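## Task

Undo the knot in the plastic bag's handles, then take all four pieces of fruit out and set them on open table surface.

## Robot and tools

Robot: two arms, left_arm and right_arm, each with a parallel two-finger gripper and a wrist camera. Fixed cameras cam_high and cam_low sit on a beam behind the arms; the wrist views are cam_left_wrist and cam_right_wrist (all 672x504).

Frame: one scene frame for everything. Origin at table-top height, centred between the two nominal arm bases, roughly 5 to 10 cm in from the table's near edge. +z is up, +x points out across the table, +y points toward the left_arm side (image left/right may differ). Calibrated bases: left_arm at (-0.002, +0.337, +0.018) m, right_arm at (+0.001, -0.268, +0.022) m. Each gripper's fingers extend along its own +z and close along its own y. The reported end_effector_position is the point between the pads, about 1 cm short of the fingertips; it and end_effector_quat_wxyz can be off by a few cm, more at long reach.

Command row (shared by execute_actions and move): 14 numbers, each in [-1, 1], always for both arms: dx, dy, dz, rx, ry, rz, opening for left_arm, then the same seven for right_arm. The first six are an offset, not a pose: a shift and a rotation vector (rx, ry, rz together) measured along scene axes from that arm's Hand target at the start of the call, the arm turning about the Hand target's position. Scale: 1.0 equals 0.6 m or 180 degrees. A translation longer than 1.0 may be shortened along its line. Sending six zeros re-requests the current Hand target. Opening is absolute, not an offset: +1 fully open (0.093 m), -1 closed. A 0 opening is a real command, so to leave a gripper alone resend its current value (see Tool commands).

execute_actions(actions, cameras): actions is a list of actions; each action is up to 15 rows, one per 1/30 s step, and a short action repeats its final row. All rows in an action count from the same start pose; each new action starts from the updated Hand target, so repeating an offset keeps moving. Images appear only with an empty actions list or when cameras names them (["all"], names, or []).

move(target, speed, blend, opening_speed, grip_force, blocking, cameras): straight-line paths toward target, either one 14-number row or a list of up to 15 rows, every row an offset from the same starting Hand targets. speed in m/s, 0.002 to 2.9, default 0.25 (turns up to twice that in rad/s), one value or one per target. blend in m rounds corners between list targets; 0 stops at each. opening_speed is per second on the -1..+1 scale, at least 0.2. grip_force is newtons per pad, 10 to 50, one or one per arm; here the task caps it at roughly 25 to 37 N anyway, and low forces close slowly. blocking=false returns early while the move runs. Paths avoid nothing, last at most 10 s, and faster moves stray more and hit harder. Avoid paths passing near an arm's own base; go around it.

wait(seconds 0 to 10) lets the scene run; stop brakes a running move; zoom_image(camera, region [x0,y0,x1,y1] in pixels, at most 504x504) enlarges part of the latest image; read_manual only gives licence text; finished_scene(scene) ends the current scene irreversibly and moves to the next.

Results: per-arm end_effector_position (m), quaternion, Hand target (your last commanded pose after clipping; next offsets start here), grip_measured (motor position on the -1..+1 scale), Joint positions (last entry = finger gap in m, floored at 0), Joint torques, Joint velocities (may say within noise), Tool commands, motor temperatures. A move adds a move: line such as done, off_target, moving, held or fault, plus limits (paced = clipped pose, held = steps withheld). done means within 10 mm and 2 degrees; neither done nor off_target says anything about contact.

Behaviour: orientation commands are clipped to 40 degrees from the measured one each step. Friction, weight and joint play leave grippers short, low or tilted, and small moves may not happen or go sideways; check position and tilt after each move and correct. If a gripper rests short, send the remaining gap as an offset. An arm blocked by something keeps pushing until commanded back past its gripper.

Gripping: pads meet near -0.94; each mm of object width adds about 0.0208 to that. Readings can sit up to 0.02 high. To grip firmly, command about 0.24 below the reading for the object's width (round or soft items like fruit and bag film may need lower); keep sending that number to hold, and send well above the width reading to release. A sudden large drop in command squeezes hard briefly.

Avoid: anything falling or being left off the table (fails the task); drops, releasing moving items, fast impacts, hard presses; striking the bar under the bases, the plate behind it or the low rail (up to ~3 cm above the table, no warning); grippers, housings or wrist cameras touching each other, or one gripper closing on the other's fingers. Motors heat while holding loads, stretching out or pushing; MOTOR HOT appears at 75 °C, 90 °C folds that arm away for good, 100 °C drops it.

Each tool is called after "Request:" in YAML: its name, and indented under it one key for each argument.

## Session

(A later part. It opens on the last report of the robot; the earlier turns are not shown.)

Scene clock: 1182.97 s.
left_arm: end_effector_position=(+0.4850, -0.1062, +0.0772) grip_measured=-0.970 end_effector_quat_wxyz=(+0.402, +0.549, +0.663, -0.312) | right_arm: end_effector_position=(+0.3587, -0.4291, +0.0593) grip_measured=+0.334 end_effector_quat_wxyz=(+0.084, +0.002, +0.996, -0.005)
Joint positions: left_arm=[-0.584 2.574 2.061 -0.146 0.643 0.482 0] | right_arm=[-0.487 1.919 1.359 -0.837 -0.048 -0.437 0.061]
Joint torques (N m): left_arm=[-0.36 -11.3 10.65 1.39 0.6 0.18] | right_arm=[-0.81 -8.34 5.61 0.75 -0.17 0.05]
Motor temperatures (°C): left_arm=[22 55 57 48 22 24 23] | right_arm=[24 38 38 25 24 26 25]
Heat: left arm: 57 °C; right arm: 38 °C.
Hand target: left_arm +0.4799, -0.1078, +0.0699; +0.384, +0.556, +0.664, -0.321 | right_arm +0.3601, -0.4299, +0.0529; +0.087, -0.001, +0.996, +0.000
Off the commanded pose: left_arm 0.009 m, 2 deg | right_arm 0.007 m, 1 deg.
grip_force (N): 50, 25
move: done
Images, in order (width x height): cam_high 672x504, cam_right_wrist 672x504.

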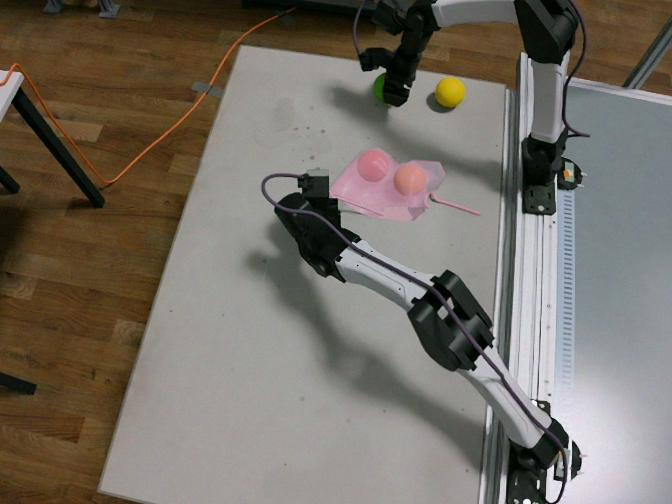

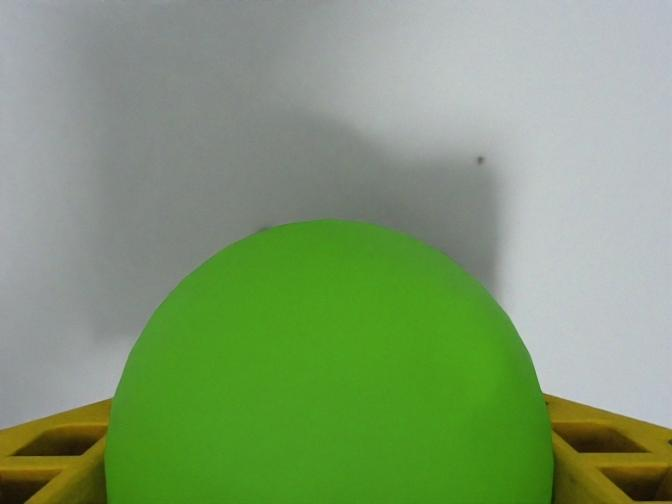

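Request:
move:
  target:
    - [0,0,0,0,0,0,-1,0,0,-0.0255,0,0,0,0.2]
    - [0,0,0,0,0,0,-1,0,0,-0.0255,0,0,0,0.92]
  speed: 0.05
  opening_speed: 0.6
  cameras: ["cam_right_wrist"]

Scene clock: 1192.77 s.
left_arm: end_effector_position=(+0.4850, -0.1062, +0.0772) grip_measured=-0.970 end_effector_quat_wxyz=(+0.402, +0.549, +0.663, -0.312) | right_arm: end_effector_position=(+0.3605, -0.4296, +0.0457) grip_measured=+0.917 end_effector_quat_wxyz=(+0.088, +0.002, +0.996, -0.006)
Joint positions: left_arm=[-0.584 2.574 2.061 -0.146 0.643 0.482 0] | right_arm=[-0.487 1.937 1.326 -0.779 -0.049 -0.437 0.089]
Joint torques (N m): left_arm=[-0.29 -11.38 10.63 1.41 0.62 0.17] | right_arm=[-0.92 -8.14 5.42 0.75 -0.18 0.03]
Motor temperatures (°C): left_arm=[22 55 58 48 22 24 23] | right_arm=[24 40 38 26 24 26 25]
Heat: left arm: 58 °C; right arm: 40 °C.
Hand target: left_arm +0.4799, -0.1078, +0.0699; +0.384, +0.556, +0.664, -0.321 | right_arm +0.3601, -0.4299, +0.0375; +0.087, +0.000, +0.996, +0.000
Off the commanded pose: left_arm 0.009 m, 2 deg | right_arm 0.008 m, 1 deg.
grip_force (N): 50, 25
move: done
Images, in order (width x height): cam_right_wrist 672x504.

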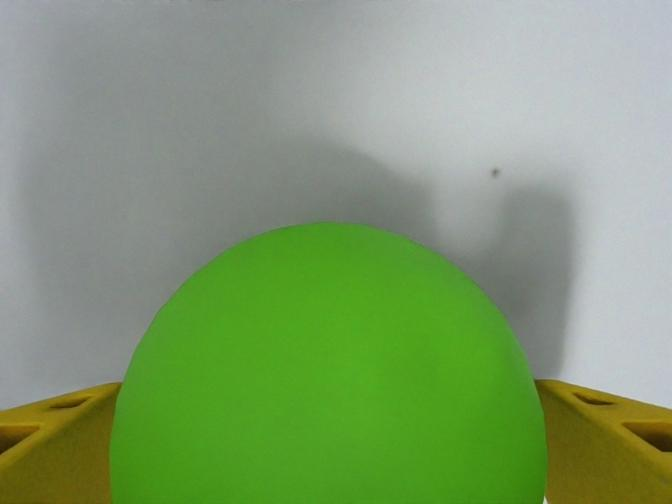

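Request:
move:
  target:
    - [0,0,0,0,0,0,-1, 0,0,0.01,0,0,0,1.0]
    - [0,0,0,0,0,0,-1, 0,0,0.25,0,0,0,1.0]
  speed: [0.05,0.15]
  grip_force: [50,50]
  cameras: ["cam_high","cam_right_wrist","cam_left_wrist"]

Scene clock: 1209.87 s.
left_arm: end_effector_position=(+0.4850, -0.1062, +0.0772) grip_measured=-0.970 end_effector_quat_wxyz=(+0.402, +0.549, +0.663, -0.312) | right_arm: end_effector_position=(+0.3606, -0.4317, +0.1719) grip_measured=+1.000 end_effector_quat_wxyz=(+0.073, +0.002, +0.997, +0.001)
Joint positions: left_arm=[-0.584 2.574 2.061 -0.146 0.643 0.482 0] | right_arm=[-0.487 1.905 1.796 -1.314 -0.049 -0.437 0.093]
Joint torques (N m): left_arm=[-0.31 -11.37 10.56 1.42 0.62 0.17] | right_arm=[-0.35 -11.54 8.54 0.34 -0.16 0.12]
Motor temperatures (°C): left_arm=[22 56 58 47 22 24 23] | right_arm=[24 43 38 26 24 26 24]
Heat: left arm: 58 °C; right arm: 43 °C.
Hand target: left_arm +0.4799, -0.1078, +0.0699; +0.384, +0.556, +0.664, -0.321 | right_arm +0.3600, -0.4299, +0.1876; +0.087, +0.000, +0.996, +0.000
Off the commanded pose: left_arm 0.009 m, 2 deg | right_arm 0.016 m, 2 deg.
move: off_target (right_arm)
Images, in order (width x height): cam_high 672x504, cam_left_wrist 672x504, cam_right_wrist 672x504.

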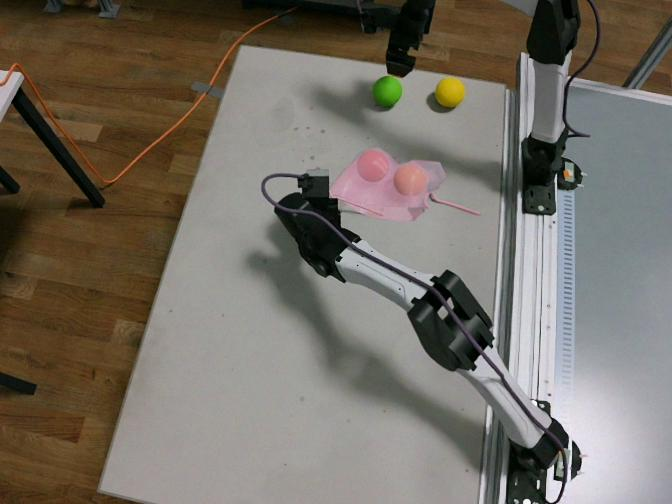

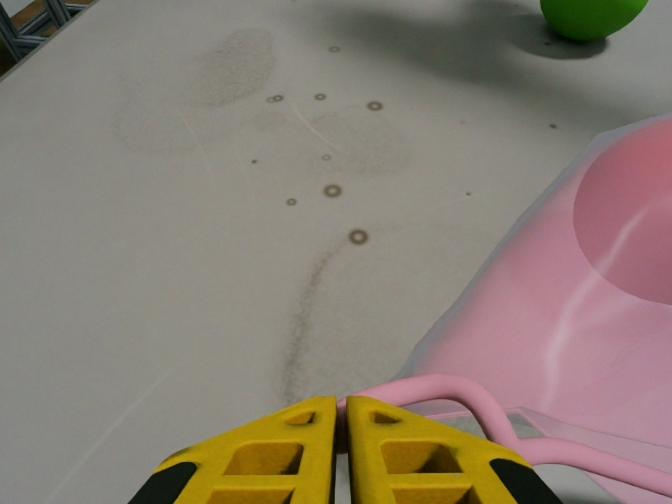

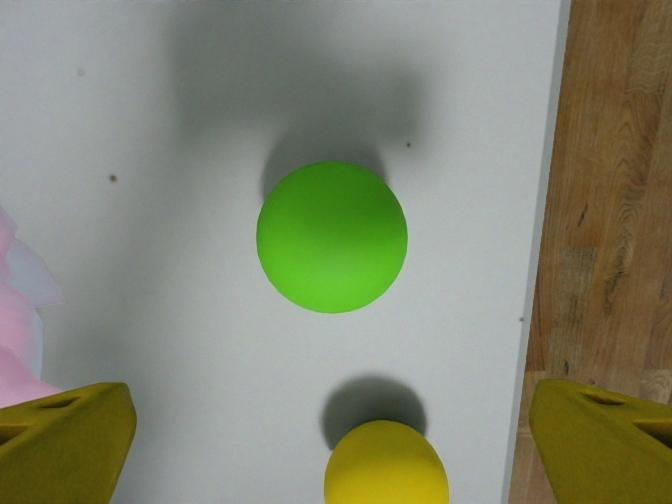

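Request:
zoom_image:
  camera: "cam_high"
  region: [260, 120, 500, 240]

Scaled by 2.100 from the camera's 672x504 image, which has a finer 960x720 frame.

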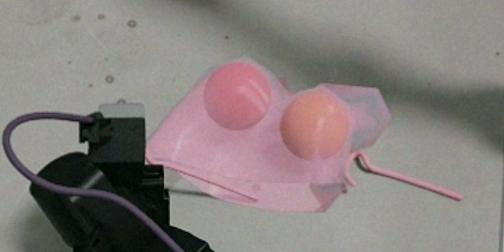

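Request:
move:
  target: [0,0,0,0,0,0,-1, -0.1,0.25,0.06,0,0,0,0.9]
  speed: 0.2
  cameras: ["cam_right_wrist"]

Scene clock: 1224.53 s.
left_arm: end_effector_position=(+0.4850, -0.1062, +0.0772) grip_measured=-0.970 end_effector_quat_wxyz=(+0.402, +0.549, +0.663, -0.312) | right_arm: end_effector_position=(+0.3099, -0.2802, +0.2210) grip_measured=+0.903 end_effector_quat_wxyz=(+0.092, -0.004, +0.996, +0.003)
Joint positions: left_arm=[-0.584 2.574 2.061 -0.146 0.643 0.482 0] | right_arm=[-0.066 1.556 1.565 -1.387 0.009 -0.032 0.089]
Joint torques (N m): left_arm=[-0.28 -11.33 10.56 1.4 0.61 0.18] | right_arm=[0.17 -8.18 5.16 0.39 0.1 0.25]
Motor temperatures (°C): left_arm=[22 56 58 46 22 24 23] | right_arm=[24 46 40 25 24 26 24]
Heat: left arm: 58 °C; right arm: 46 °C.
Hand target: left_arm +0.4799, -0.1078, +0.0699; +0.384, +0.556, +0.664, -0.321 | right_arm +0.3000, -0.2799, +0.2236; +0.087, -0.001, +0.996, +0.000
Off the commanded pose: left_arm 0.009 m, 2 deg | right_arm 0.010 m, 1 deg.
move: done
Images, in order (width x height): cam_right_wrist 672x504.

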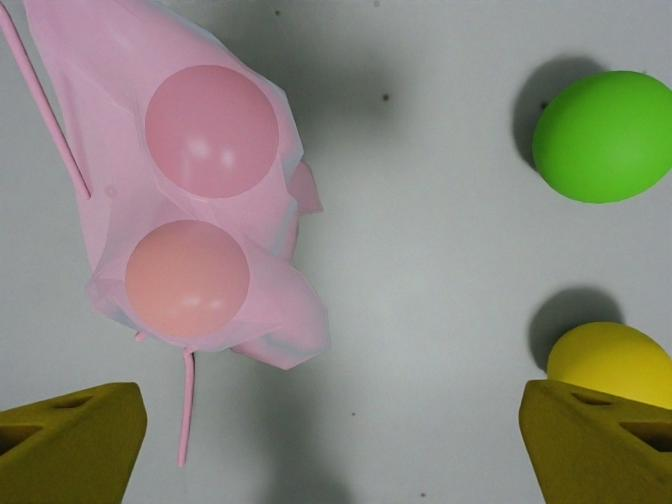

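Request:
zoom_image:
  camera: "cam_right_wrist"
  region: [0, 0, 340, 380]

Scaled by 1.326 from the camera's 672x504 image, which has a finer 960x720 frame.

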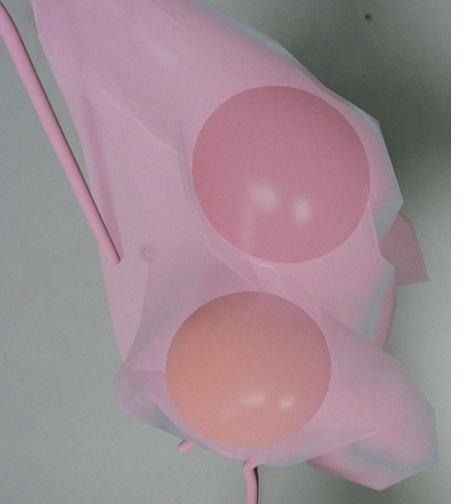

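Request:
move:
  target: [0,0,0,0,0,0,-1, -0.008,0.0,-0.08,-0.0218,0.0218,0.4996,-1]
  speed: 0.4
  cameras: ["cam_right_wrist"]

Scene clock: 1262.10 s.
left_arm: end_effector_position=(+0.4850, -0.1062, +0.0772) grip_measured=-0.970 end_effector_quat_wxyz=(+0.402, +0.549, +0.663, -0.312) | right_arm: end_effector_position=(+0.3011, -0.2805, +0.1828) grip_measured=-0.983 end_effector_quat_wxyz=(-0.044, +0.704, -0.709, -0.013)
Joint positions: left_arm=[-0.584 2.574 2.061 -0.146 0.643 0.482 0] | right_arm=[-0.11 1.632 1.505 -1.396 -0.063 -1.631 0]
Joint torques (N m): left_arm=[-0.35 -11.37 10.66 1.41 0.61 0.17] | right_arm=[-0.58 -5.39 5.26 0.11 -0.16 0.01]
Motor temperatures (°C): left_arm=[22 57 59 45 22 24 23] | right_arm=[24 45 38 25 24 26 24]
Heat: left arm: 59 °C; right arm: 45 °C.
Hand target: left_arm +0.4799, -0.1078, +0.0699; +0.384, +0.556, +0.664, -0.321 | right_arm +0.2952, -0.2799, +0.1756; -0.031, +0.707, -0.706, -0.031
Off the commanded pose: left_arm 0.009 m, 2 deg | right_arm 0.009 m, 3 deg.
move: off_target (right_arm)
Images, in order (width x height): cam_right_wrist 672x504.

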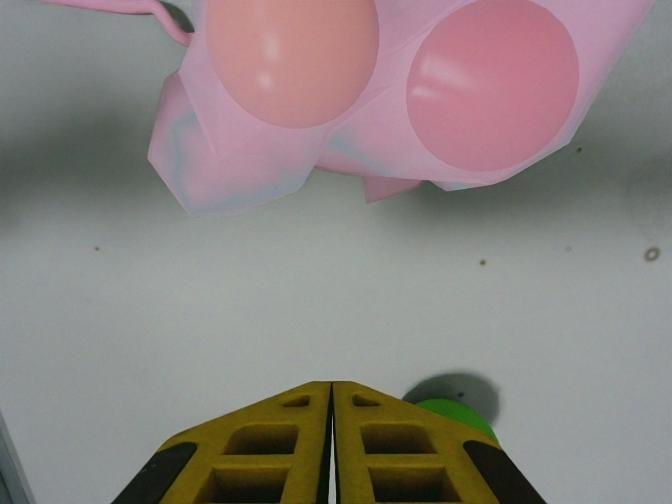

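Request:
move:
  target:
    - [0,0,0,0,0,0,-1, -0.032,-0.0085,-0.2093,0,0,0,-1]
    - [0,0,0,0,0,0,-1, -0.032,0.128,-0.2093,0,0,0,-1]
  speed: [0.12,0.05]
  cameras: ["cam_right_wrist","cam_left_wrist","cam_high"]

Scene clock: 1274.87 s.
left_arm: end_effector_position=(+0.4850, -0.1062, +0.0772) grip_measured=-0.970 end_effector_quat_wxyz=(+0.402, +0.549, +0.663, -0.312) | right_arm: end_effector_position=(+0.2730, -0.2062, +0.0533) grip_measured=-0.983 end_effector_quat_wxyz=(-0.030, +0.708, -0.705, -0.031)
Joint positions: left_arm=[-0.584 2.574 2.061 -0.146 0.643 0.482 0] | right_arm=[0.144 1.658 1.002 -0.897 -0.063 -1.387 0]
Joint torques (N m): left_arm=[-0.31 -11.38 10.65 1.4 0.62 0.18] | right_arm=[0.39 -5.19 6.06 0.37 -0.12 0.25]
Motor temperatures (°C): left_arm=[22 58 59 44 22 24 23] | right_arm=[24 43 38 25 24 26 24]
Heat: left arm: 59 °C; right arm: 43 °C.
Hand target: left_arm +0.4799, -0.1078, +0.0699; +0.384, +0.556, +0.664, -0.321 | right_arm +0.2760, -0.2031, +0.0500; -0.031, +0.707, -0.706, -0.031
Off the commanded pose: left_arm 0.009 m, 2 deg | right_arm 0.005 m, 0 deg.
move: done
Images, in order (width x height): cam_high 672x504, cam_left_wrist 672x504, cam_right_wrist 672x504.

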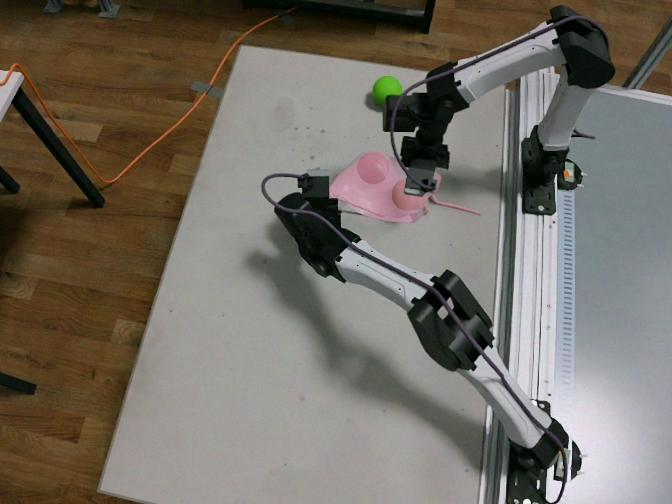

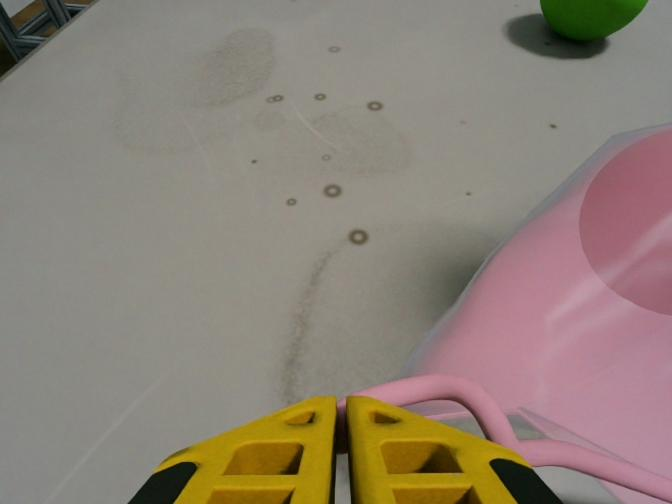

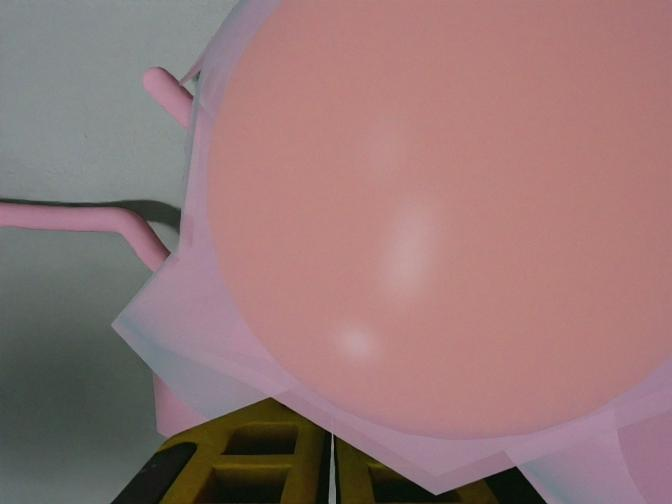

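Request:
move:
  target:
    - [0,0,0,0,0,0,-1, 0,-0.05,0,0,0,0,-1]
    - [0,0,0,0,0,0,-1, 0.045,-0.05,0,0,0,0,-1]
    - [0,0,0,0,0,0,-1, 0.045,0.02,0,0,0,0,-1]
  speed: [0.1,0.1,0.05]
  cameras: ["cam_right_wrist"]

Scene clock: 1285.47 s.
left_arm: end_effector_position=(+0.4850, -0.1062, +0.0772) grip_measured=-0.970 end_effector_quat_wxyz=(+0.402, +0.549, +0.663, -0.312) | right_arm: end_effector_position=(+0.2963, -0.1951, +0.0490) grip_measured=-0.983 end_effector_quat_wxyz=(-0.028, +0.708, -0.705, -0.032)
Joint positions: left_arm=[-0.584 2.574 2.061 -0.146 0.643 0.482 0] | right_arm=[0.165 1.759 1.1 -0.897 -0.063 -1.366 0]
Joint torques (N m): left_arm=[-0.35 -11.34 10.69 1.4 0.63 0.16] | right_arm=[0.53 -5.98 8.09 0.2 -0.1 0.25]
Motor temperatures (°C): left_arm=[22 58 59 44 22 24 23] | right_arm=[24 42 38 25 24 26 24]
Heat: left arm: 59 °C; right arm: 42 °C.
Hand target: left_arm +0.4799, -0.1078, +0.0699; +0.384, +0.556, +0.664, -0.321 | right_arm +0.3030, -0.1910, +0.0500; -0.031, +0.707, -0.706, -0.031
Off the commanded pose: left_arm 0.009 m, 2 deg | right_arm 0.008 m, 0 deg.
move: done
Images, in order (width x height): cam_right_wrist 672x504.

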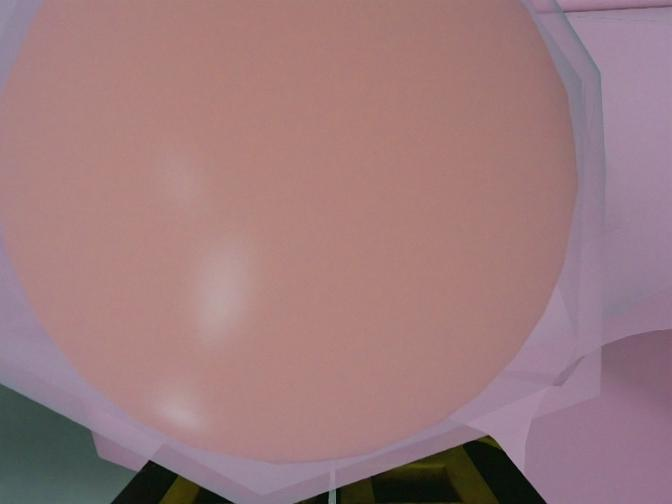

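Request:
move:
  target: [0,0,0,0,0,0,-1, -0.008,0.075,0,0,0,0,-1]
  speed: 0.05
  cameras: ["cam_right_wrist","cam_high"]

Scene clock: 1289.03 s.
left_arm: end_effector_position=(+0.4850, -0.1062, +0.0772) grip_measured=-0.970 end_effector_quat_wxyz=(+0.402, +0.549, +0.663, -0.312) | right_arm: end_effector_position=(+0.2906, -0.1511, +0.0493) grip_measured=-0.983 end_effector_quat_wxyz=(-0.026, +0.708, -0.705, -0.035)
Joint positions: left_arm=[-0.584 2.574 2.061 -0.146 0.643 0.482 0] | right_arm=[0.308 1.786 1.131 -0.897 -0.063 -1.222 0]
Joint torques (N m): left_arm=[-0.36 -11.36 10.63 1.4 0.64 0.15] | right_arm=[0.32 -6.26 8.14 0.28 -0.09 0.19]
Motor temperatures (°C): left_arm=[22 58 59 44 22 24 23] | right_arm=[24 42 38 25 24 26 24]
Heat: left arm: 59 °C; right arm: 42 °C.
Hand target: left_arm +0.4799, -0.1078, +0.0699; +0.384, +0.556, +0.664, -0.321 | right_arm +0.2983, -0.1461, +0.0501; -0.031, +0.707, -0.706, -0.031
Off the commanded pose: left_arm 0.009 m, 2 deg | right_arm 0.009 m, 1 deg.
move: done
Images, in order (width x height): cam_high 672x504, cam_right_wrist 672x504.

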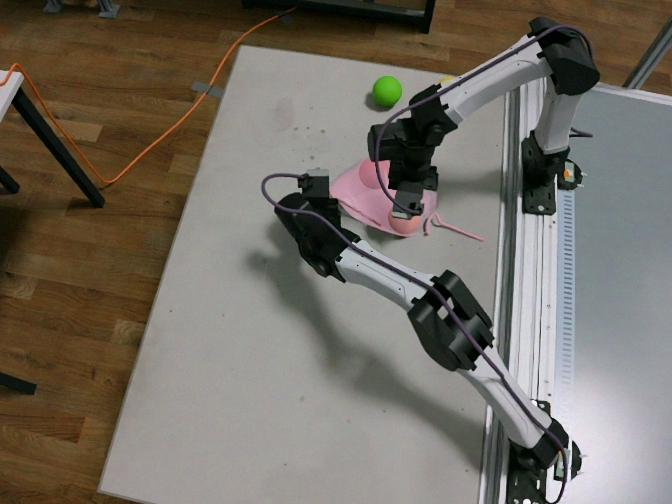

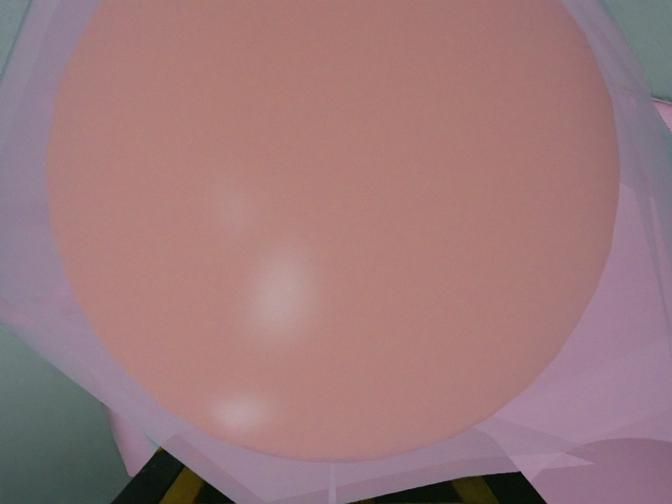

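Request:
move:
  target: [0,0,0,0,0,0,-1, 0.0,0.085,0,0,0,0,-1]
  speed: 0.05
  cameras: ["cam_right_wrist","cam_high"]

Scene clock: 1292.93 s.
left_arm: end_effector_position=(+0.4850, -0.1062, +0.0772) grip_measured=-0.970 end_effector_quat_wxyz=(+0.402, +0.549, +0.663, -0.312) | right_arm: end_effector_position=(+0.2933, -0.0995, +0.0499) grip_measured=-0.983 end_effector_quat_wxyz=(-0.031, +0.708, -0.705, -0.035)
Joint positions: left_arm=[-0.584 2.574 2.061 -0.146 0.643 0.482 0] | right_arm=[0.45 1.86 1.223 -0.897 -0.062 -1.08 0]
Joint torques (N m): left_arm=[-0.27 -11.36 10.73 1.41 0.62 0.18] | right_arm=[0.46 -6.95 8.2 0.24 -0.01 0.22]
Motor temperatures (°C): left_arm=[22 58 59 44 22 24 23] | right_arm=[24 42 38 25 24 26 25]
Heat: left arm: 59 °C; right arm: 42 °C.
Hand target: left_arm +0.4800, -0.1078, +0.0699; +0.384, +0.556, +0.664, -0.321 | right_arm +0.2982, -0.0952, +0.0499; -0.031, +0.707, -0.706, -0.031
Off the commanded pose: left_arm 0.009 m, 2 deg | right_arm 0.007 m, 0 deg.
move: done
Images, in order (width x height): cam_high 672x504, cam_right_wrist 672x504.

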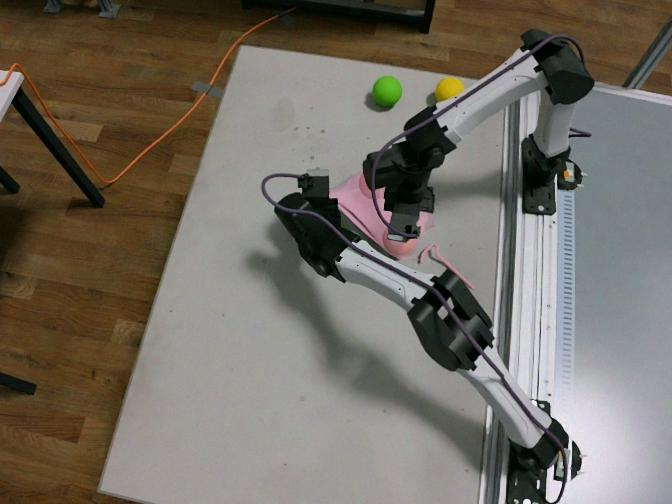

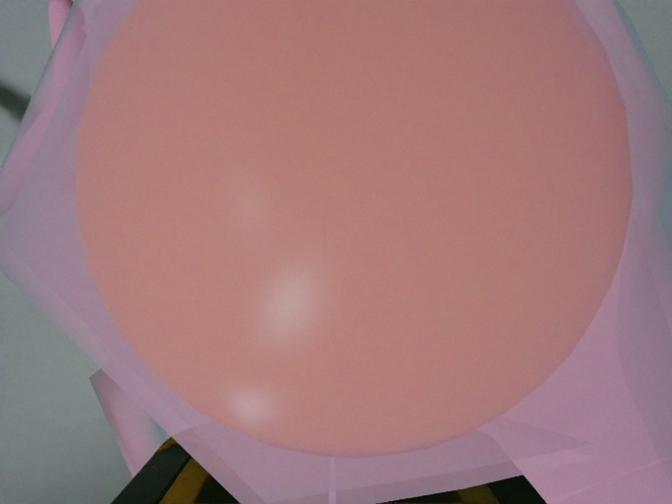

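Request:
move:
  target:
    - [-0.01,-0.03,0.12,0,0,0,-1, 0.0,0,0,0,0,0,-1]
    - [-0.03,-0.09,0.18,0,0,0,-1, 0.0,0,0,0,0,0,-1]
  speed: 0.08
  blend: [0.02,0]
  cameras: ["cam_right_wrist","cam_high","cam_left_wrist"]

Scene clock: 1318.83 s.
left_arm: end_effector_position=(+0.4693, -0.1530, +0.1890) grip_measured=-0.970 end_effector_quat_wxyz=(+0.424, +0.559, +0.634, -0.325) | right_arm: end_effector_position=(+0.2933, -0.0995, +0.0499) grip_measured=-0.983 end_effector_quat_wxyz=(-0.031, +0.707, -0.705, -0.035)
Joint positions: left_arm=[-0.663 2.589 2.478 -0.456 0.621 0.44 0] | right_arm=[0.45 1.86 1.223 -0.897 -0.062 -1.079 0]
Joint torques (N m): left_arm=[-0.02 -13.37 7.79 1.98 0.32 0.02] | right_arm=[0.49 -6.93 8.17 0.22 -0.01 0.2]
Motor temperatures (°C): left_arm=[22 59 60 43 22 24 23] | right_arm=[24 42 39 25 24 26 25]
Heat: left arm: 60 °C; right arm: 42 °C.
Hand target: left_arm +0.4696, -0.1520, +0.1875; +0.423, +0.559, +0.635, -0.324 (not the last commanded pose) | right_arm +0.2982, -0.0952, +0.0499; -0.031, +0.707, -0.706, -0.031
Off the commanded pose: left_arm 0.016 m, 6 deg | right_arm 0.007 m, 0 deg.
move: held (left_arm; a check stopped the path); path passed 1 of 2 targets; limits=held
pose unreachable (left arm): on one or more control steps of this call, first in action 0 (counted from 0), this arm could not follow its commanded pose, so it was not sent that pose on those steps. It may still have moved: this result reports where it is.
cause: moving toward the commanded pose would bring a part of the arm too close to another arm (this arm's gripper housing and the right arm's wrist (the part past joint 4), along the way the arms are being sent, or toward where that arm still pushes).
Images, in order (width x height): cam_high 672x504, cam_left_wrist 672x504, cam_right_wrist 672x504.

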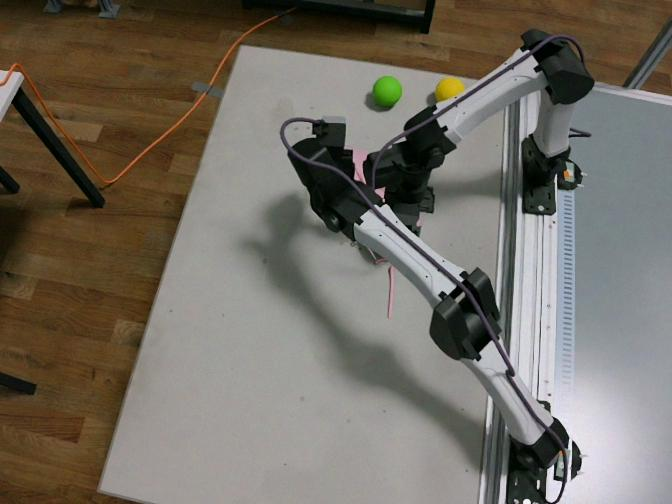

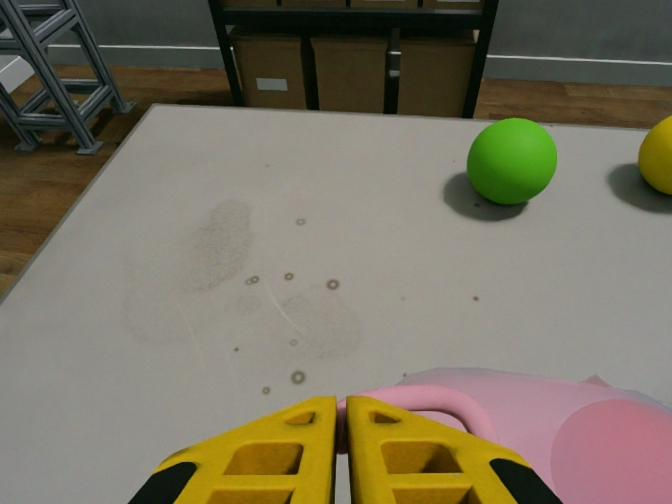

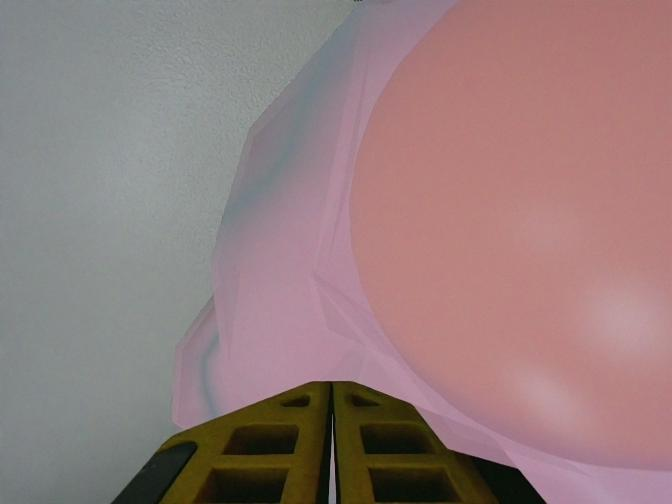

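Request:
move:
  target:
    - [0,0,0,0,0,0,-1, -0.03,-0.02,0.1,0,0,0,-1]
    - [0,0,0,0,0,0,-1, -0.08,-0.15,0.32,0,0,0,-1]
  speed: 0.15
  blend: [0.02,0]
  cameras: ["cam_right_wrist","cam_high"]

Scene clock: 1329.50 s.
left_arm: end_effector_position=(+0.4706, -0.1518, +0.1889) grip_measured=-0.970 end_effector_quat_wxyz=(+0.425, +0.558, +0.635, -0.324) | right_arm: end_effector_position=(+0.2518, -0.1827, +0.2323) grip_measured=-0.983 end_effector_quat_wxyz=(-0.054, +0.703, -0.709, -0.019)
Joint positions: left_arm=[-0.66 2.589 2.478 -0.456 0.621 0.44 0] | right_arm=[0.262 1.509 1.571 -1.552 -0.062 -1.256 0]
Joint torques (N m): left_arm=[-0.23 -13.27 7.73 2 0.32 0.01] | right_arm=[-0.94 -6.54 7.97 0.19 -0.06 0.01]
Motor temperatures (°C): left_arm=[22 64 57 43 22 24 23] | right_arm=[24 43 40 25 24 26 25]
Heat: left arm: 64 °C; right arm: 43 °C.
Hand target: left_arm +0.4696, -0.1520, +0.1875; +0.423, +0.559, +0.635, -0.324 | right_arm +0.2502, -0.1852, +0.2420; -0.031, +0.707, -0.706, -0.031
Off the commanded pose: left_arm 0.002 m, 0 deg | right_arm 0.010 m, 3 deg.
joint sent to its limit (right arm) — joint 4 (wrist pitch), lower limit. The joint targets are off in orientation, not in position.
move: off_target (right_arm)
Images, in order (width x height): cam_high 672x504, cam_right_wrist 672x504.

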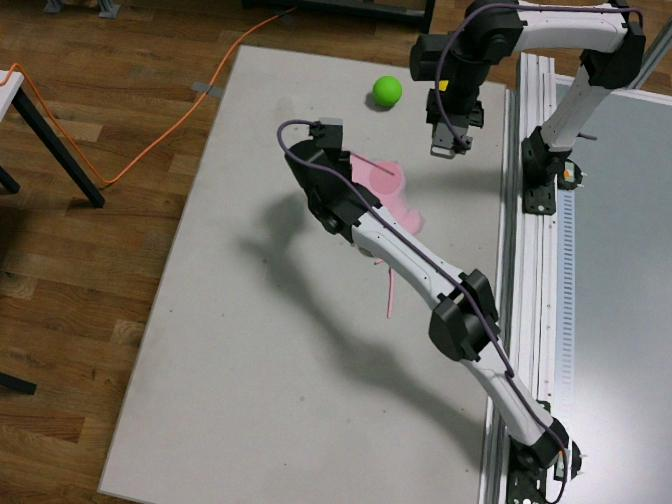

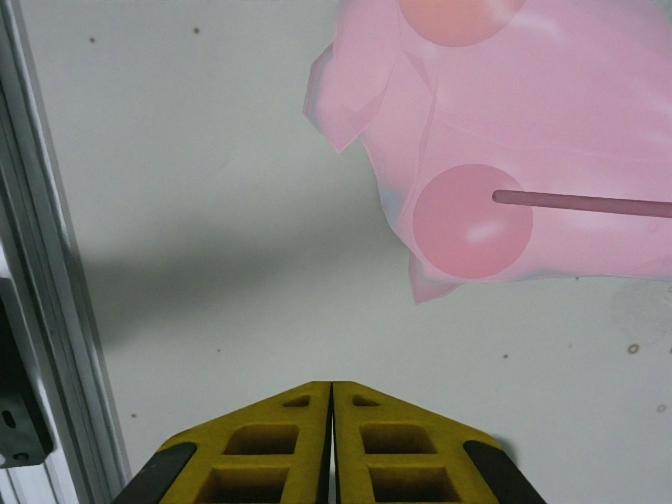

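Request:
zoom_image:
  camera: "cam_right_wrist"
  region: [280, 0, 672, 320]

Request:
zoom_image:
  camera: "cam_high"
  region: [310, 130, 460, 330]

Scaled by 1.286 from the camera's 672x504 image, which has a finer 960x720 frame.

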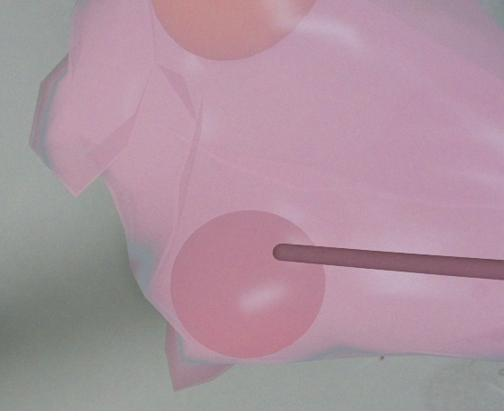

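Scaled by 2.520 from the camera's 672x504 image, which has a finer 960x720 frame.

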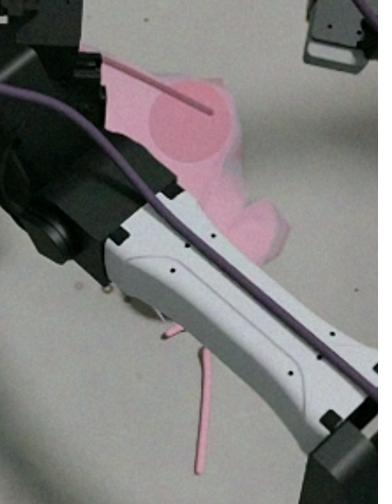

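Request:
move:
  target:
    - [0.01,0.10,-0.02,0,0,0,-1, 0.0,0,0,0,0,0,-1]
    - [0.02,0.17,-0.16,0,0,0,-1, 0.0,0,0,0,0,0,-1]
  speed: 0.1
  blend: [0.03,0]
  cameras: ["cam_right_wrist","cam_high","cam_left_wrist"]

Scene clock: 1349.47 s.
left_arm: end_effector_position=(+0.4810, -0.0481, +0.0822) grip_measured=-0.970 end_effector_quat_wxyz=(+0.404, +0.553, +0.654, -0.322) | right_arm: end_effector_position=(+0.2517, -0.1828, +0.2323) grip_measured=-0.983 end_effector_quat_wxyz=(-0.054, +0.703, -0.709, -0.019)
Joint positions: left_arm=[-0.488 2.434 1.821 -0.088 0.743 0.563 0] | right_arm=[0.262 1.509 1.571 -1.553 -0.062 -1.256 0]
Joint torques (N m): left_arm=[-0.03 -12.92 6.5 2.23 0.71 0.16] | right_arm=[-0.81 -6.64 7.75 0.21 -0.1 0.04]
Motor temperatures (°C): left_arm=[22 68 54 44 22 24 23] | right_arm=[24 41 41 24 24 26 25]
Heat: left arm: 68 °C; right arm: 41 °C.
Hand target: left_arm +0.4815, -0.0502, +0.0916; +0.423, +0.559, +0.635, -0.325 | right_arm +0.2502, -0.1852, +0.2420; -0.031, +0.707, -0.706, -0.031
Off the commanded pose: left_arm 0.010 m, 3 deg | right_arm 0.010 m, 3 deg.
joint sent to its limit (right arm) — joint 4 (wrist pitch), lower limit. The joint targets are off in orientation, not in position.
move: off_target (left_arm, right_arm)
Images, in order (width x height): cam_high 672x504, cam_left_wrist 672x504, cam_right_wrist 672x504.

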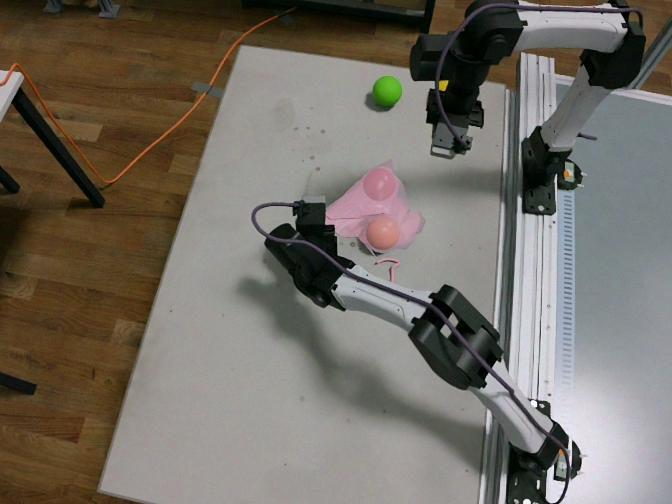

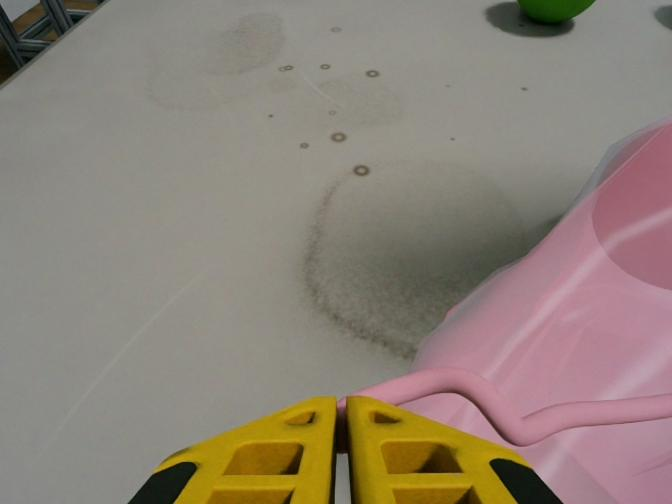

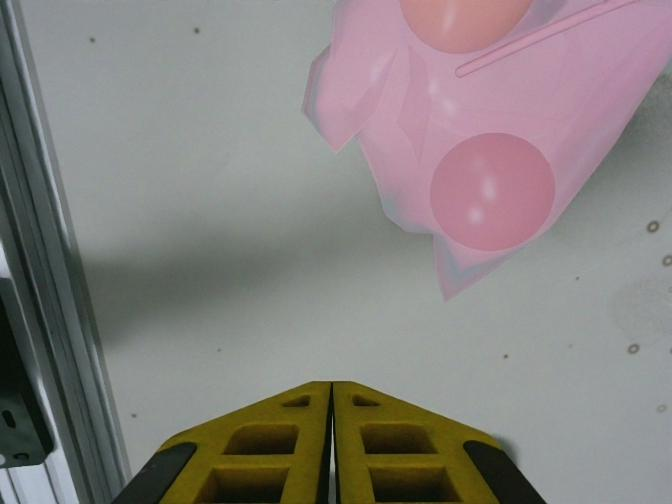

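Request:
zoom_image:
  camera: "cam_high"
  region: [310, 150, 450, 300]

Scaled by 3.360 from the camera's 672x504 image, which has a finer 960x720 frame.

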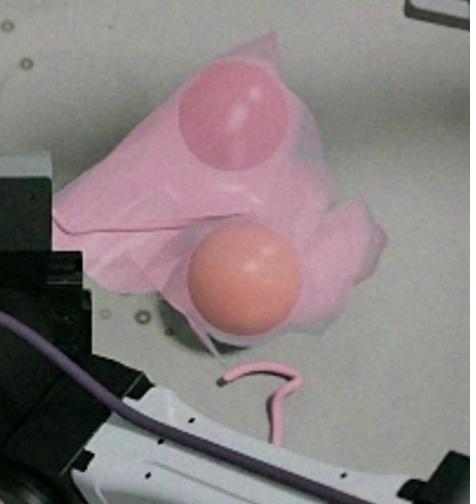

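Request:
zoom_image:
  camera: "cam_high"
  region: [345, 200, 425, 270]

Scaled by 6.300 from the camera's 672x504 image, which has a finer 960x720 frame.

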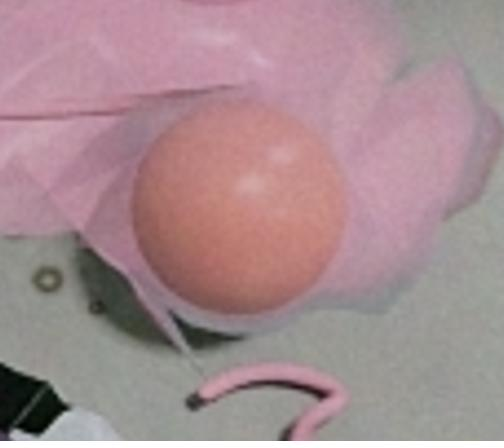

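Request:
move:
  target:
    - [0,0,-0.07,0,0,0,-1, 0,0,0,0,0,0,-1]
    - [0,0,-0.07,0,0,0,0.2, 0,0,0,0,0,0,-1]
    - [-0.03,0.17,0.05,0,0,0,0.2, 0,0,0,0,0,0,-1]
    - [-0.1,0.35,0.2,0,0,0,0.2, 0,0,0,0,0,0,-1]
  speed: [0.1,0.1,0.12,0.25]
  blend: [0,0,0.03,0]
  opening_speed: 1.0
  cameras: ["cam_right_wrist","cam_high","cam_left_wrist"]

Scene clock: 1400.13 s.
left_arm: end_effector_position=(+0.4248, +0.1623, +0.2024) grip_measured=+0.198 end_effector_quat_wxyz=(+0.423, +0.556, +0.643, -0.313) | right_arm: end_effector_position=(+0.2517, -0.1828, +0.2323) grip_measured=-0.983 end_effector_quat_wxyz=(-0.054, +0.703, -0.709, -0.019)
Joint positions: left_arm=[-0.077 1.895 1.51 -0.649 1.015 1.052 0.055] | right_arm=[0.262 1.509 1.571 -1.553 -0.062 -1.256 0]
Joint torques (N m): left_arm=[-0.32 -8.53 10 0.89 1 0.11] | right_arm=[-0.85 -6.56 7.91 0.2 -0.11 0.04]
Motor temperatures (°C): left_arm=[22 62 51 47 22 24 23] | right_arm=[24 40 41 24 24 26 25]
Heat: left arm: 62 °C; right arm: 41 °C.
Hand target: left_arm +0.4215, +0.1599, +0.2117; +0.423, +0.559, +0.635, -0.324 | right_arm +0.2502, -0.1852, +0.2420; -0.031, +0.707, -0.706, -0.031
Off the commanded pose: left_arm 0.010 m, 2 deg | right_arm 0.010 m, 3 deg.
joint sent to its limit (right arm) — joint 4 (wrist pitch), lower limit. The joint targets are off in orientation, not in position.
move: off_target (right_arm)
Images, in order (width x height): cam_high 672x504, cam_left_wrist 672x504, cam_right_wrist 672x504.

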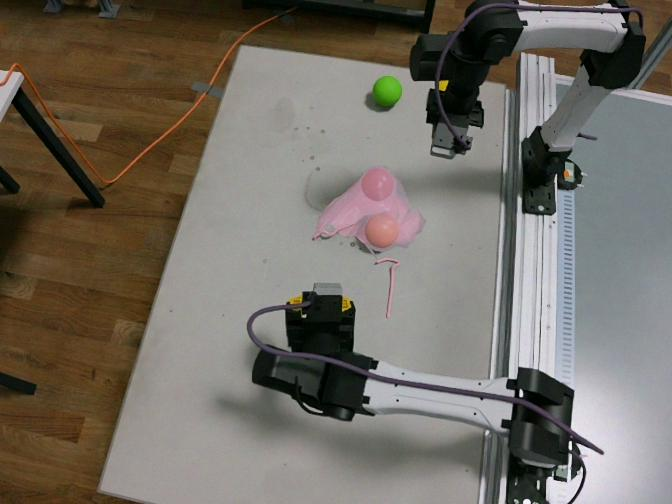

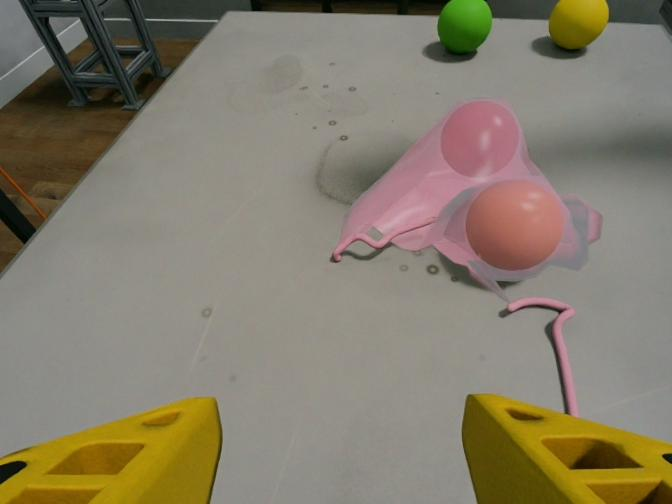

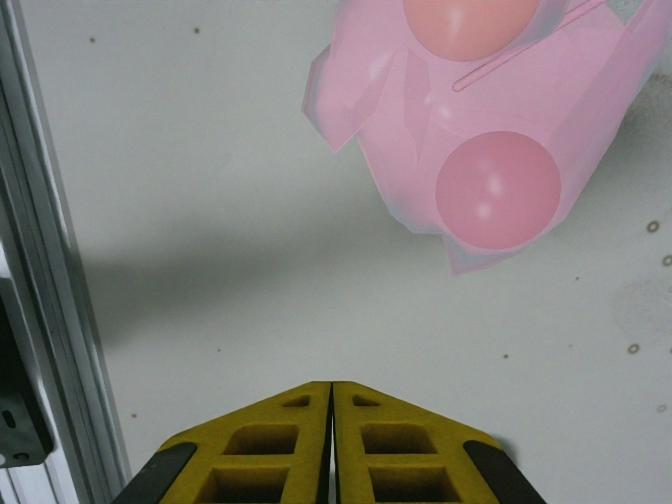

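Request:
zoom_image:
  camera: "cam_left_wrist"
  region: [310, 80, 630, 330]

Scaled by 1.575 from the camera's 672x504 image, which has a finer 960x720 frame.

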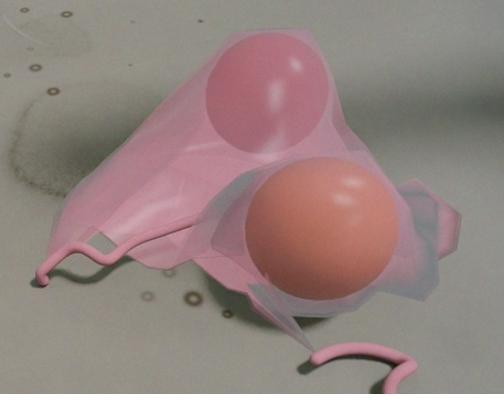

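Request:
move:
  target: [-0.2208,-0.2332,-0.2028,0.1876,0.0397,-0.0292,-0.1, 0,0,0,0,0,0,-1]
  speed: 0.3
  cameras: ["cam_left_wrist","cam_high"]

Scene clock: 1434.90 s.
left_arm: end_effector_position=(+0.2839, +0.0208, +0.0910) grip_measured=-0.098 end_effector_quat_wxyz=(+0.186, +0.669, +0.695, -0.187) | right_arm: end_effector_position=(+0.2517, -0.1828, +0.2323) grip_measured=-0.983 end_effector_quat_wxyz=(-0.054, +0.703, -0.709, -0.019)
Joint positions: left_arm=[-0.69 1.874 1.321 -0.649 0.381 0.772 0.04] | right_arm=[0.262 1.509 1.571 -1.553 -0.062 -1.256 0]
Joint torques (N m): left_arm=[-0.27 -7.28 8.4 1.16 0.18 -0.11] | right_arm=[-0.95 -6.63 7.98 0.25 -0.09 0.02]
Motor temperatures (°C): left_arm=[22 55 52 41 23 24 22] | right_arm=[24 40 41 24 24 26 25]
Heat: left arm: 55 °C; right arm: 41 °C.
Hand target: left_arm +0.2891, +0.0200, +0.0899; +0.188, +0.664, +0.701, -0.179 | right_arm +0.2502, -0.1852, +0.2420; -0.031, +0.707, -0.706, -0.031
Off the commanded pose: left_arm 0.005 m, 1 deg | right_arm 0.010 m, 3 deg.
joint sent to its limit (right arm) — joint 4 (wrist pitch), lower limit. The joint targets are off in orientation, not in position.
move: off_target (right_arm)
Images, in order (width x height): cam_high 672x504, cam_left_wrist 672x504.

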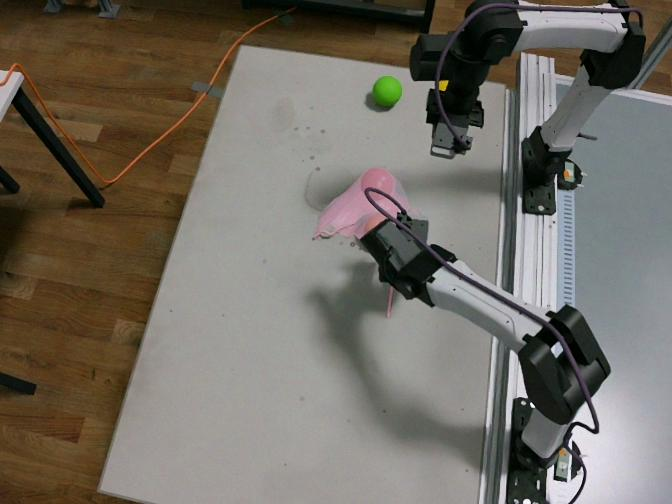

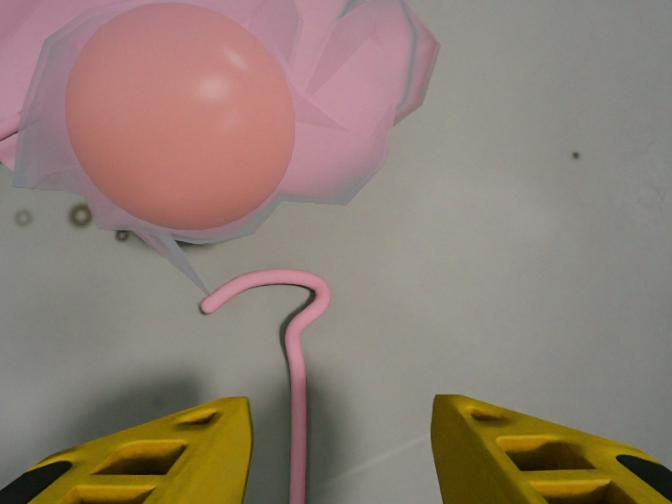

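Request:
move:
  target:
    - [0.025,-0.0137,-0.10,0,0,0,-0.1, 0,0,0,0,0,0,-1]
    - [0.025,-0.0137,-0.14,0,0,0,-0.1, 0,0,0,0,0,0,-1]
  speed: [0.12,0.05]
  cameras: ["cam_left_wrist"]

Scene clock: 1447.27 s.
left_arm: end_effector_position=(+0.2981, +0.0115, +0.0162) grip_measured=-0.098 end_effector_quat_wxyz=(+0.179, +0.666, +0.700, -0.187) | right_arm: end_effector_position=(+0.2517, -0.1828, +0.2323) grip_measured=-0.983 end_effector_quat_wxyz=(-0.054, +0.703, -0.709, -0.019)
Joint positions: left_arm=[-0.683 2.061 1.27 -0.429 0.38 0.771 0.04] | right_arm=[0.262 1.509 1.571 -1.553 -0.062 -1.256 0]
Joint torques (N m): left_arm=[0.12 -7.47 5.23 1.65 0.18 0.03] | right_arm=[-0.85 -6.6 7.8 0.2 -0.06 0.04]
Heat: left arm: 53 °C; right arm: 41 °C.
Hand target: left_arm +0.3040, +0.0116, +0.0060; +0.188, +0.665, +0.701, -0.179 | right_arm +0.2502, -0.1852, +0.2420; -0.031, +0.707, -0.706, -0.031
Off the commanded pose: left_arm 0.012 m, 1 deg | right_arm 0.010 m, 3 deg.
joint sent to its limit (right arm) — joint 4 (wrist pitch), lower limit. The joint targets are off in orientation, not in position.
move: off_target (left_arm, right_arm)
Images, in order (width x height): cam_left_wrist 672x504.

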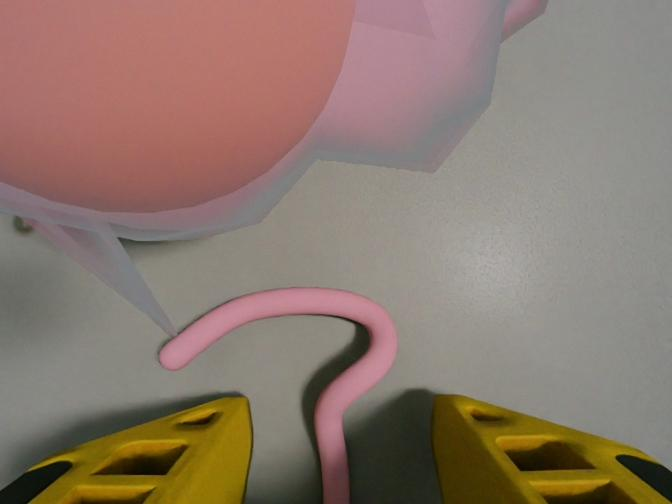

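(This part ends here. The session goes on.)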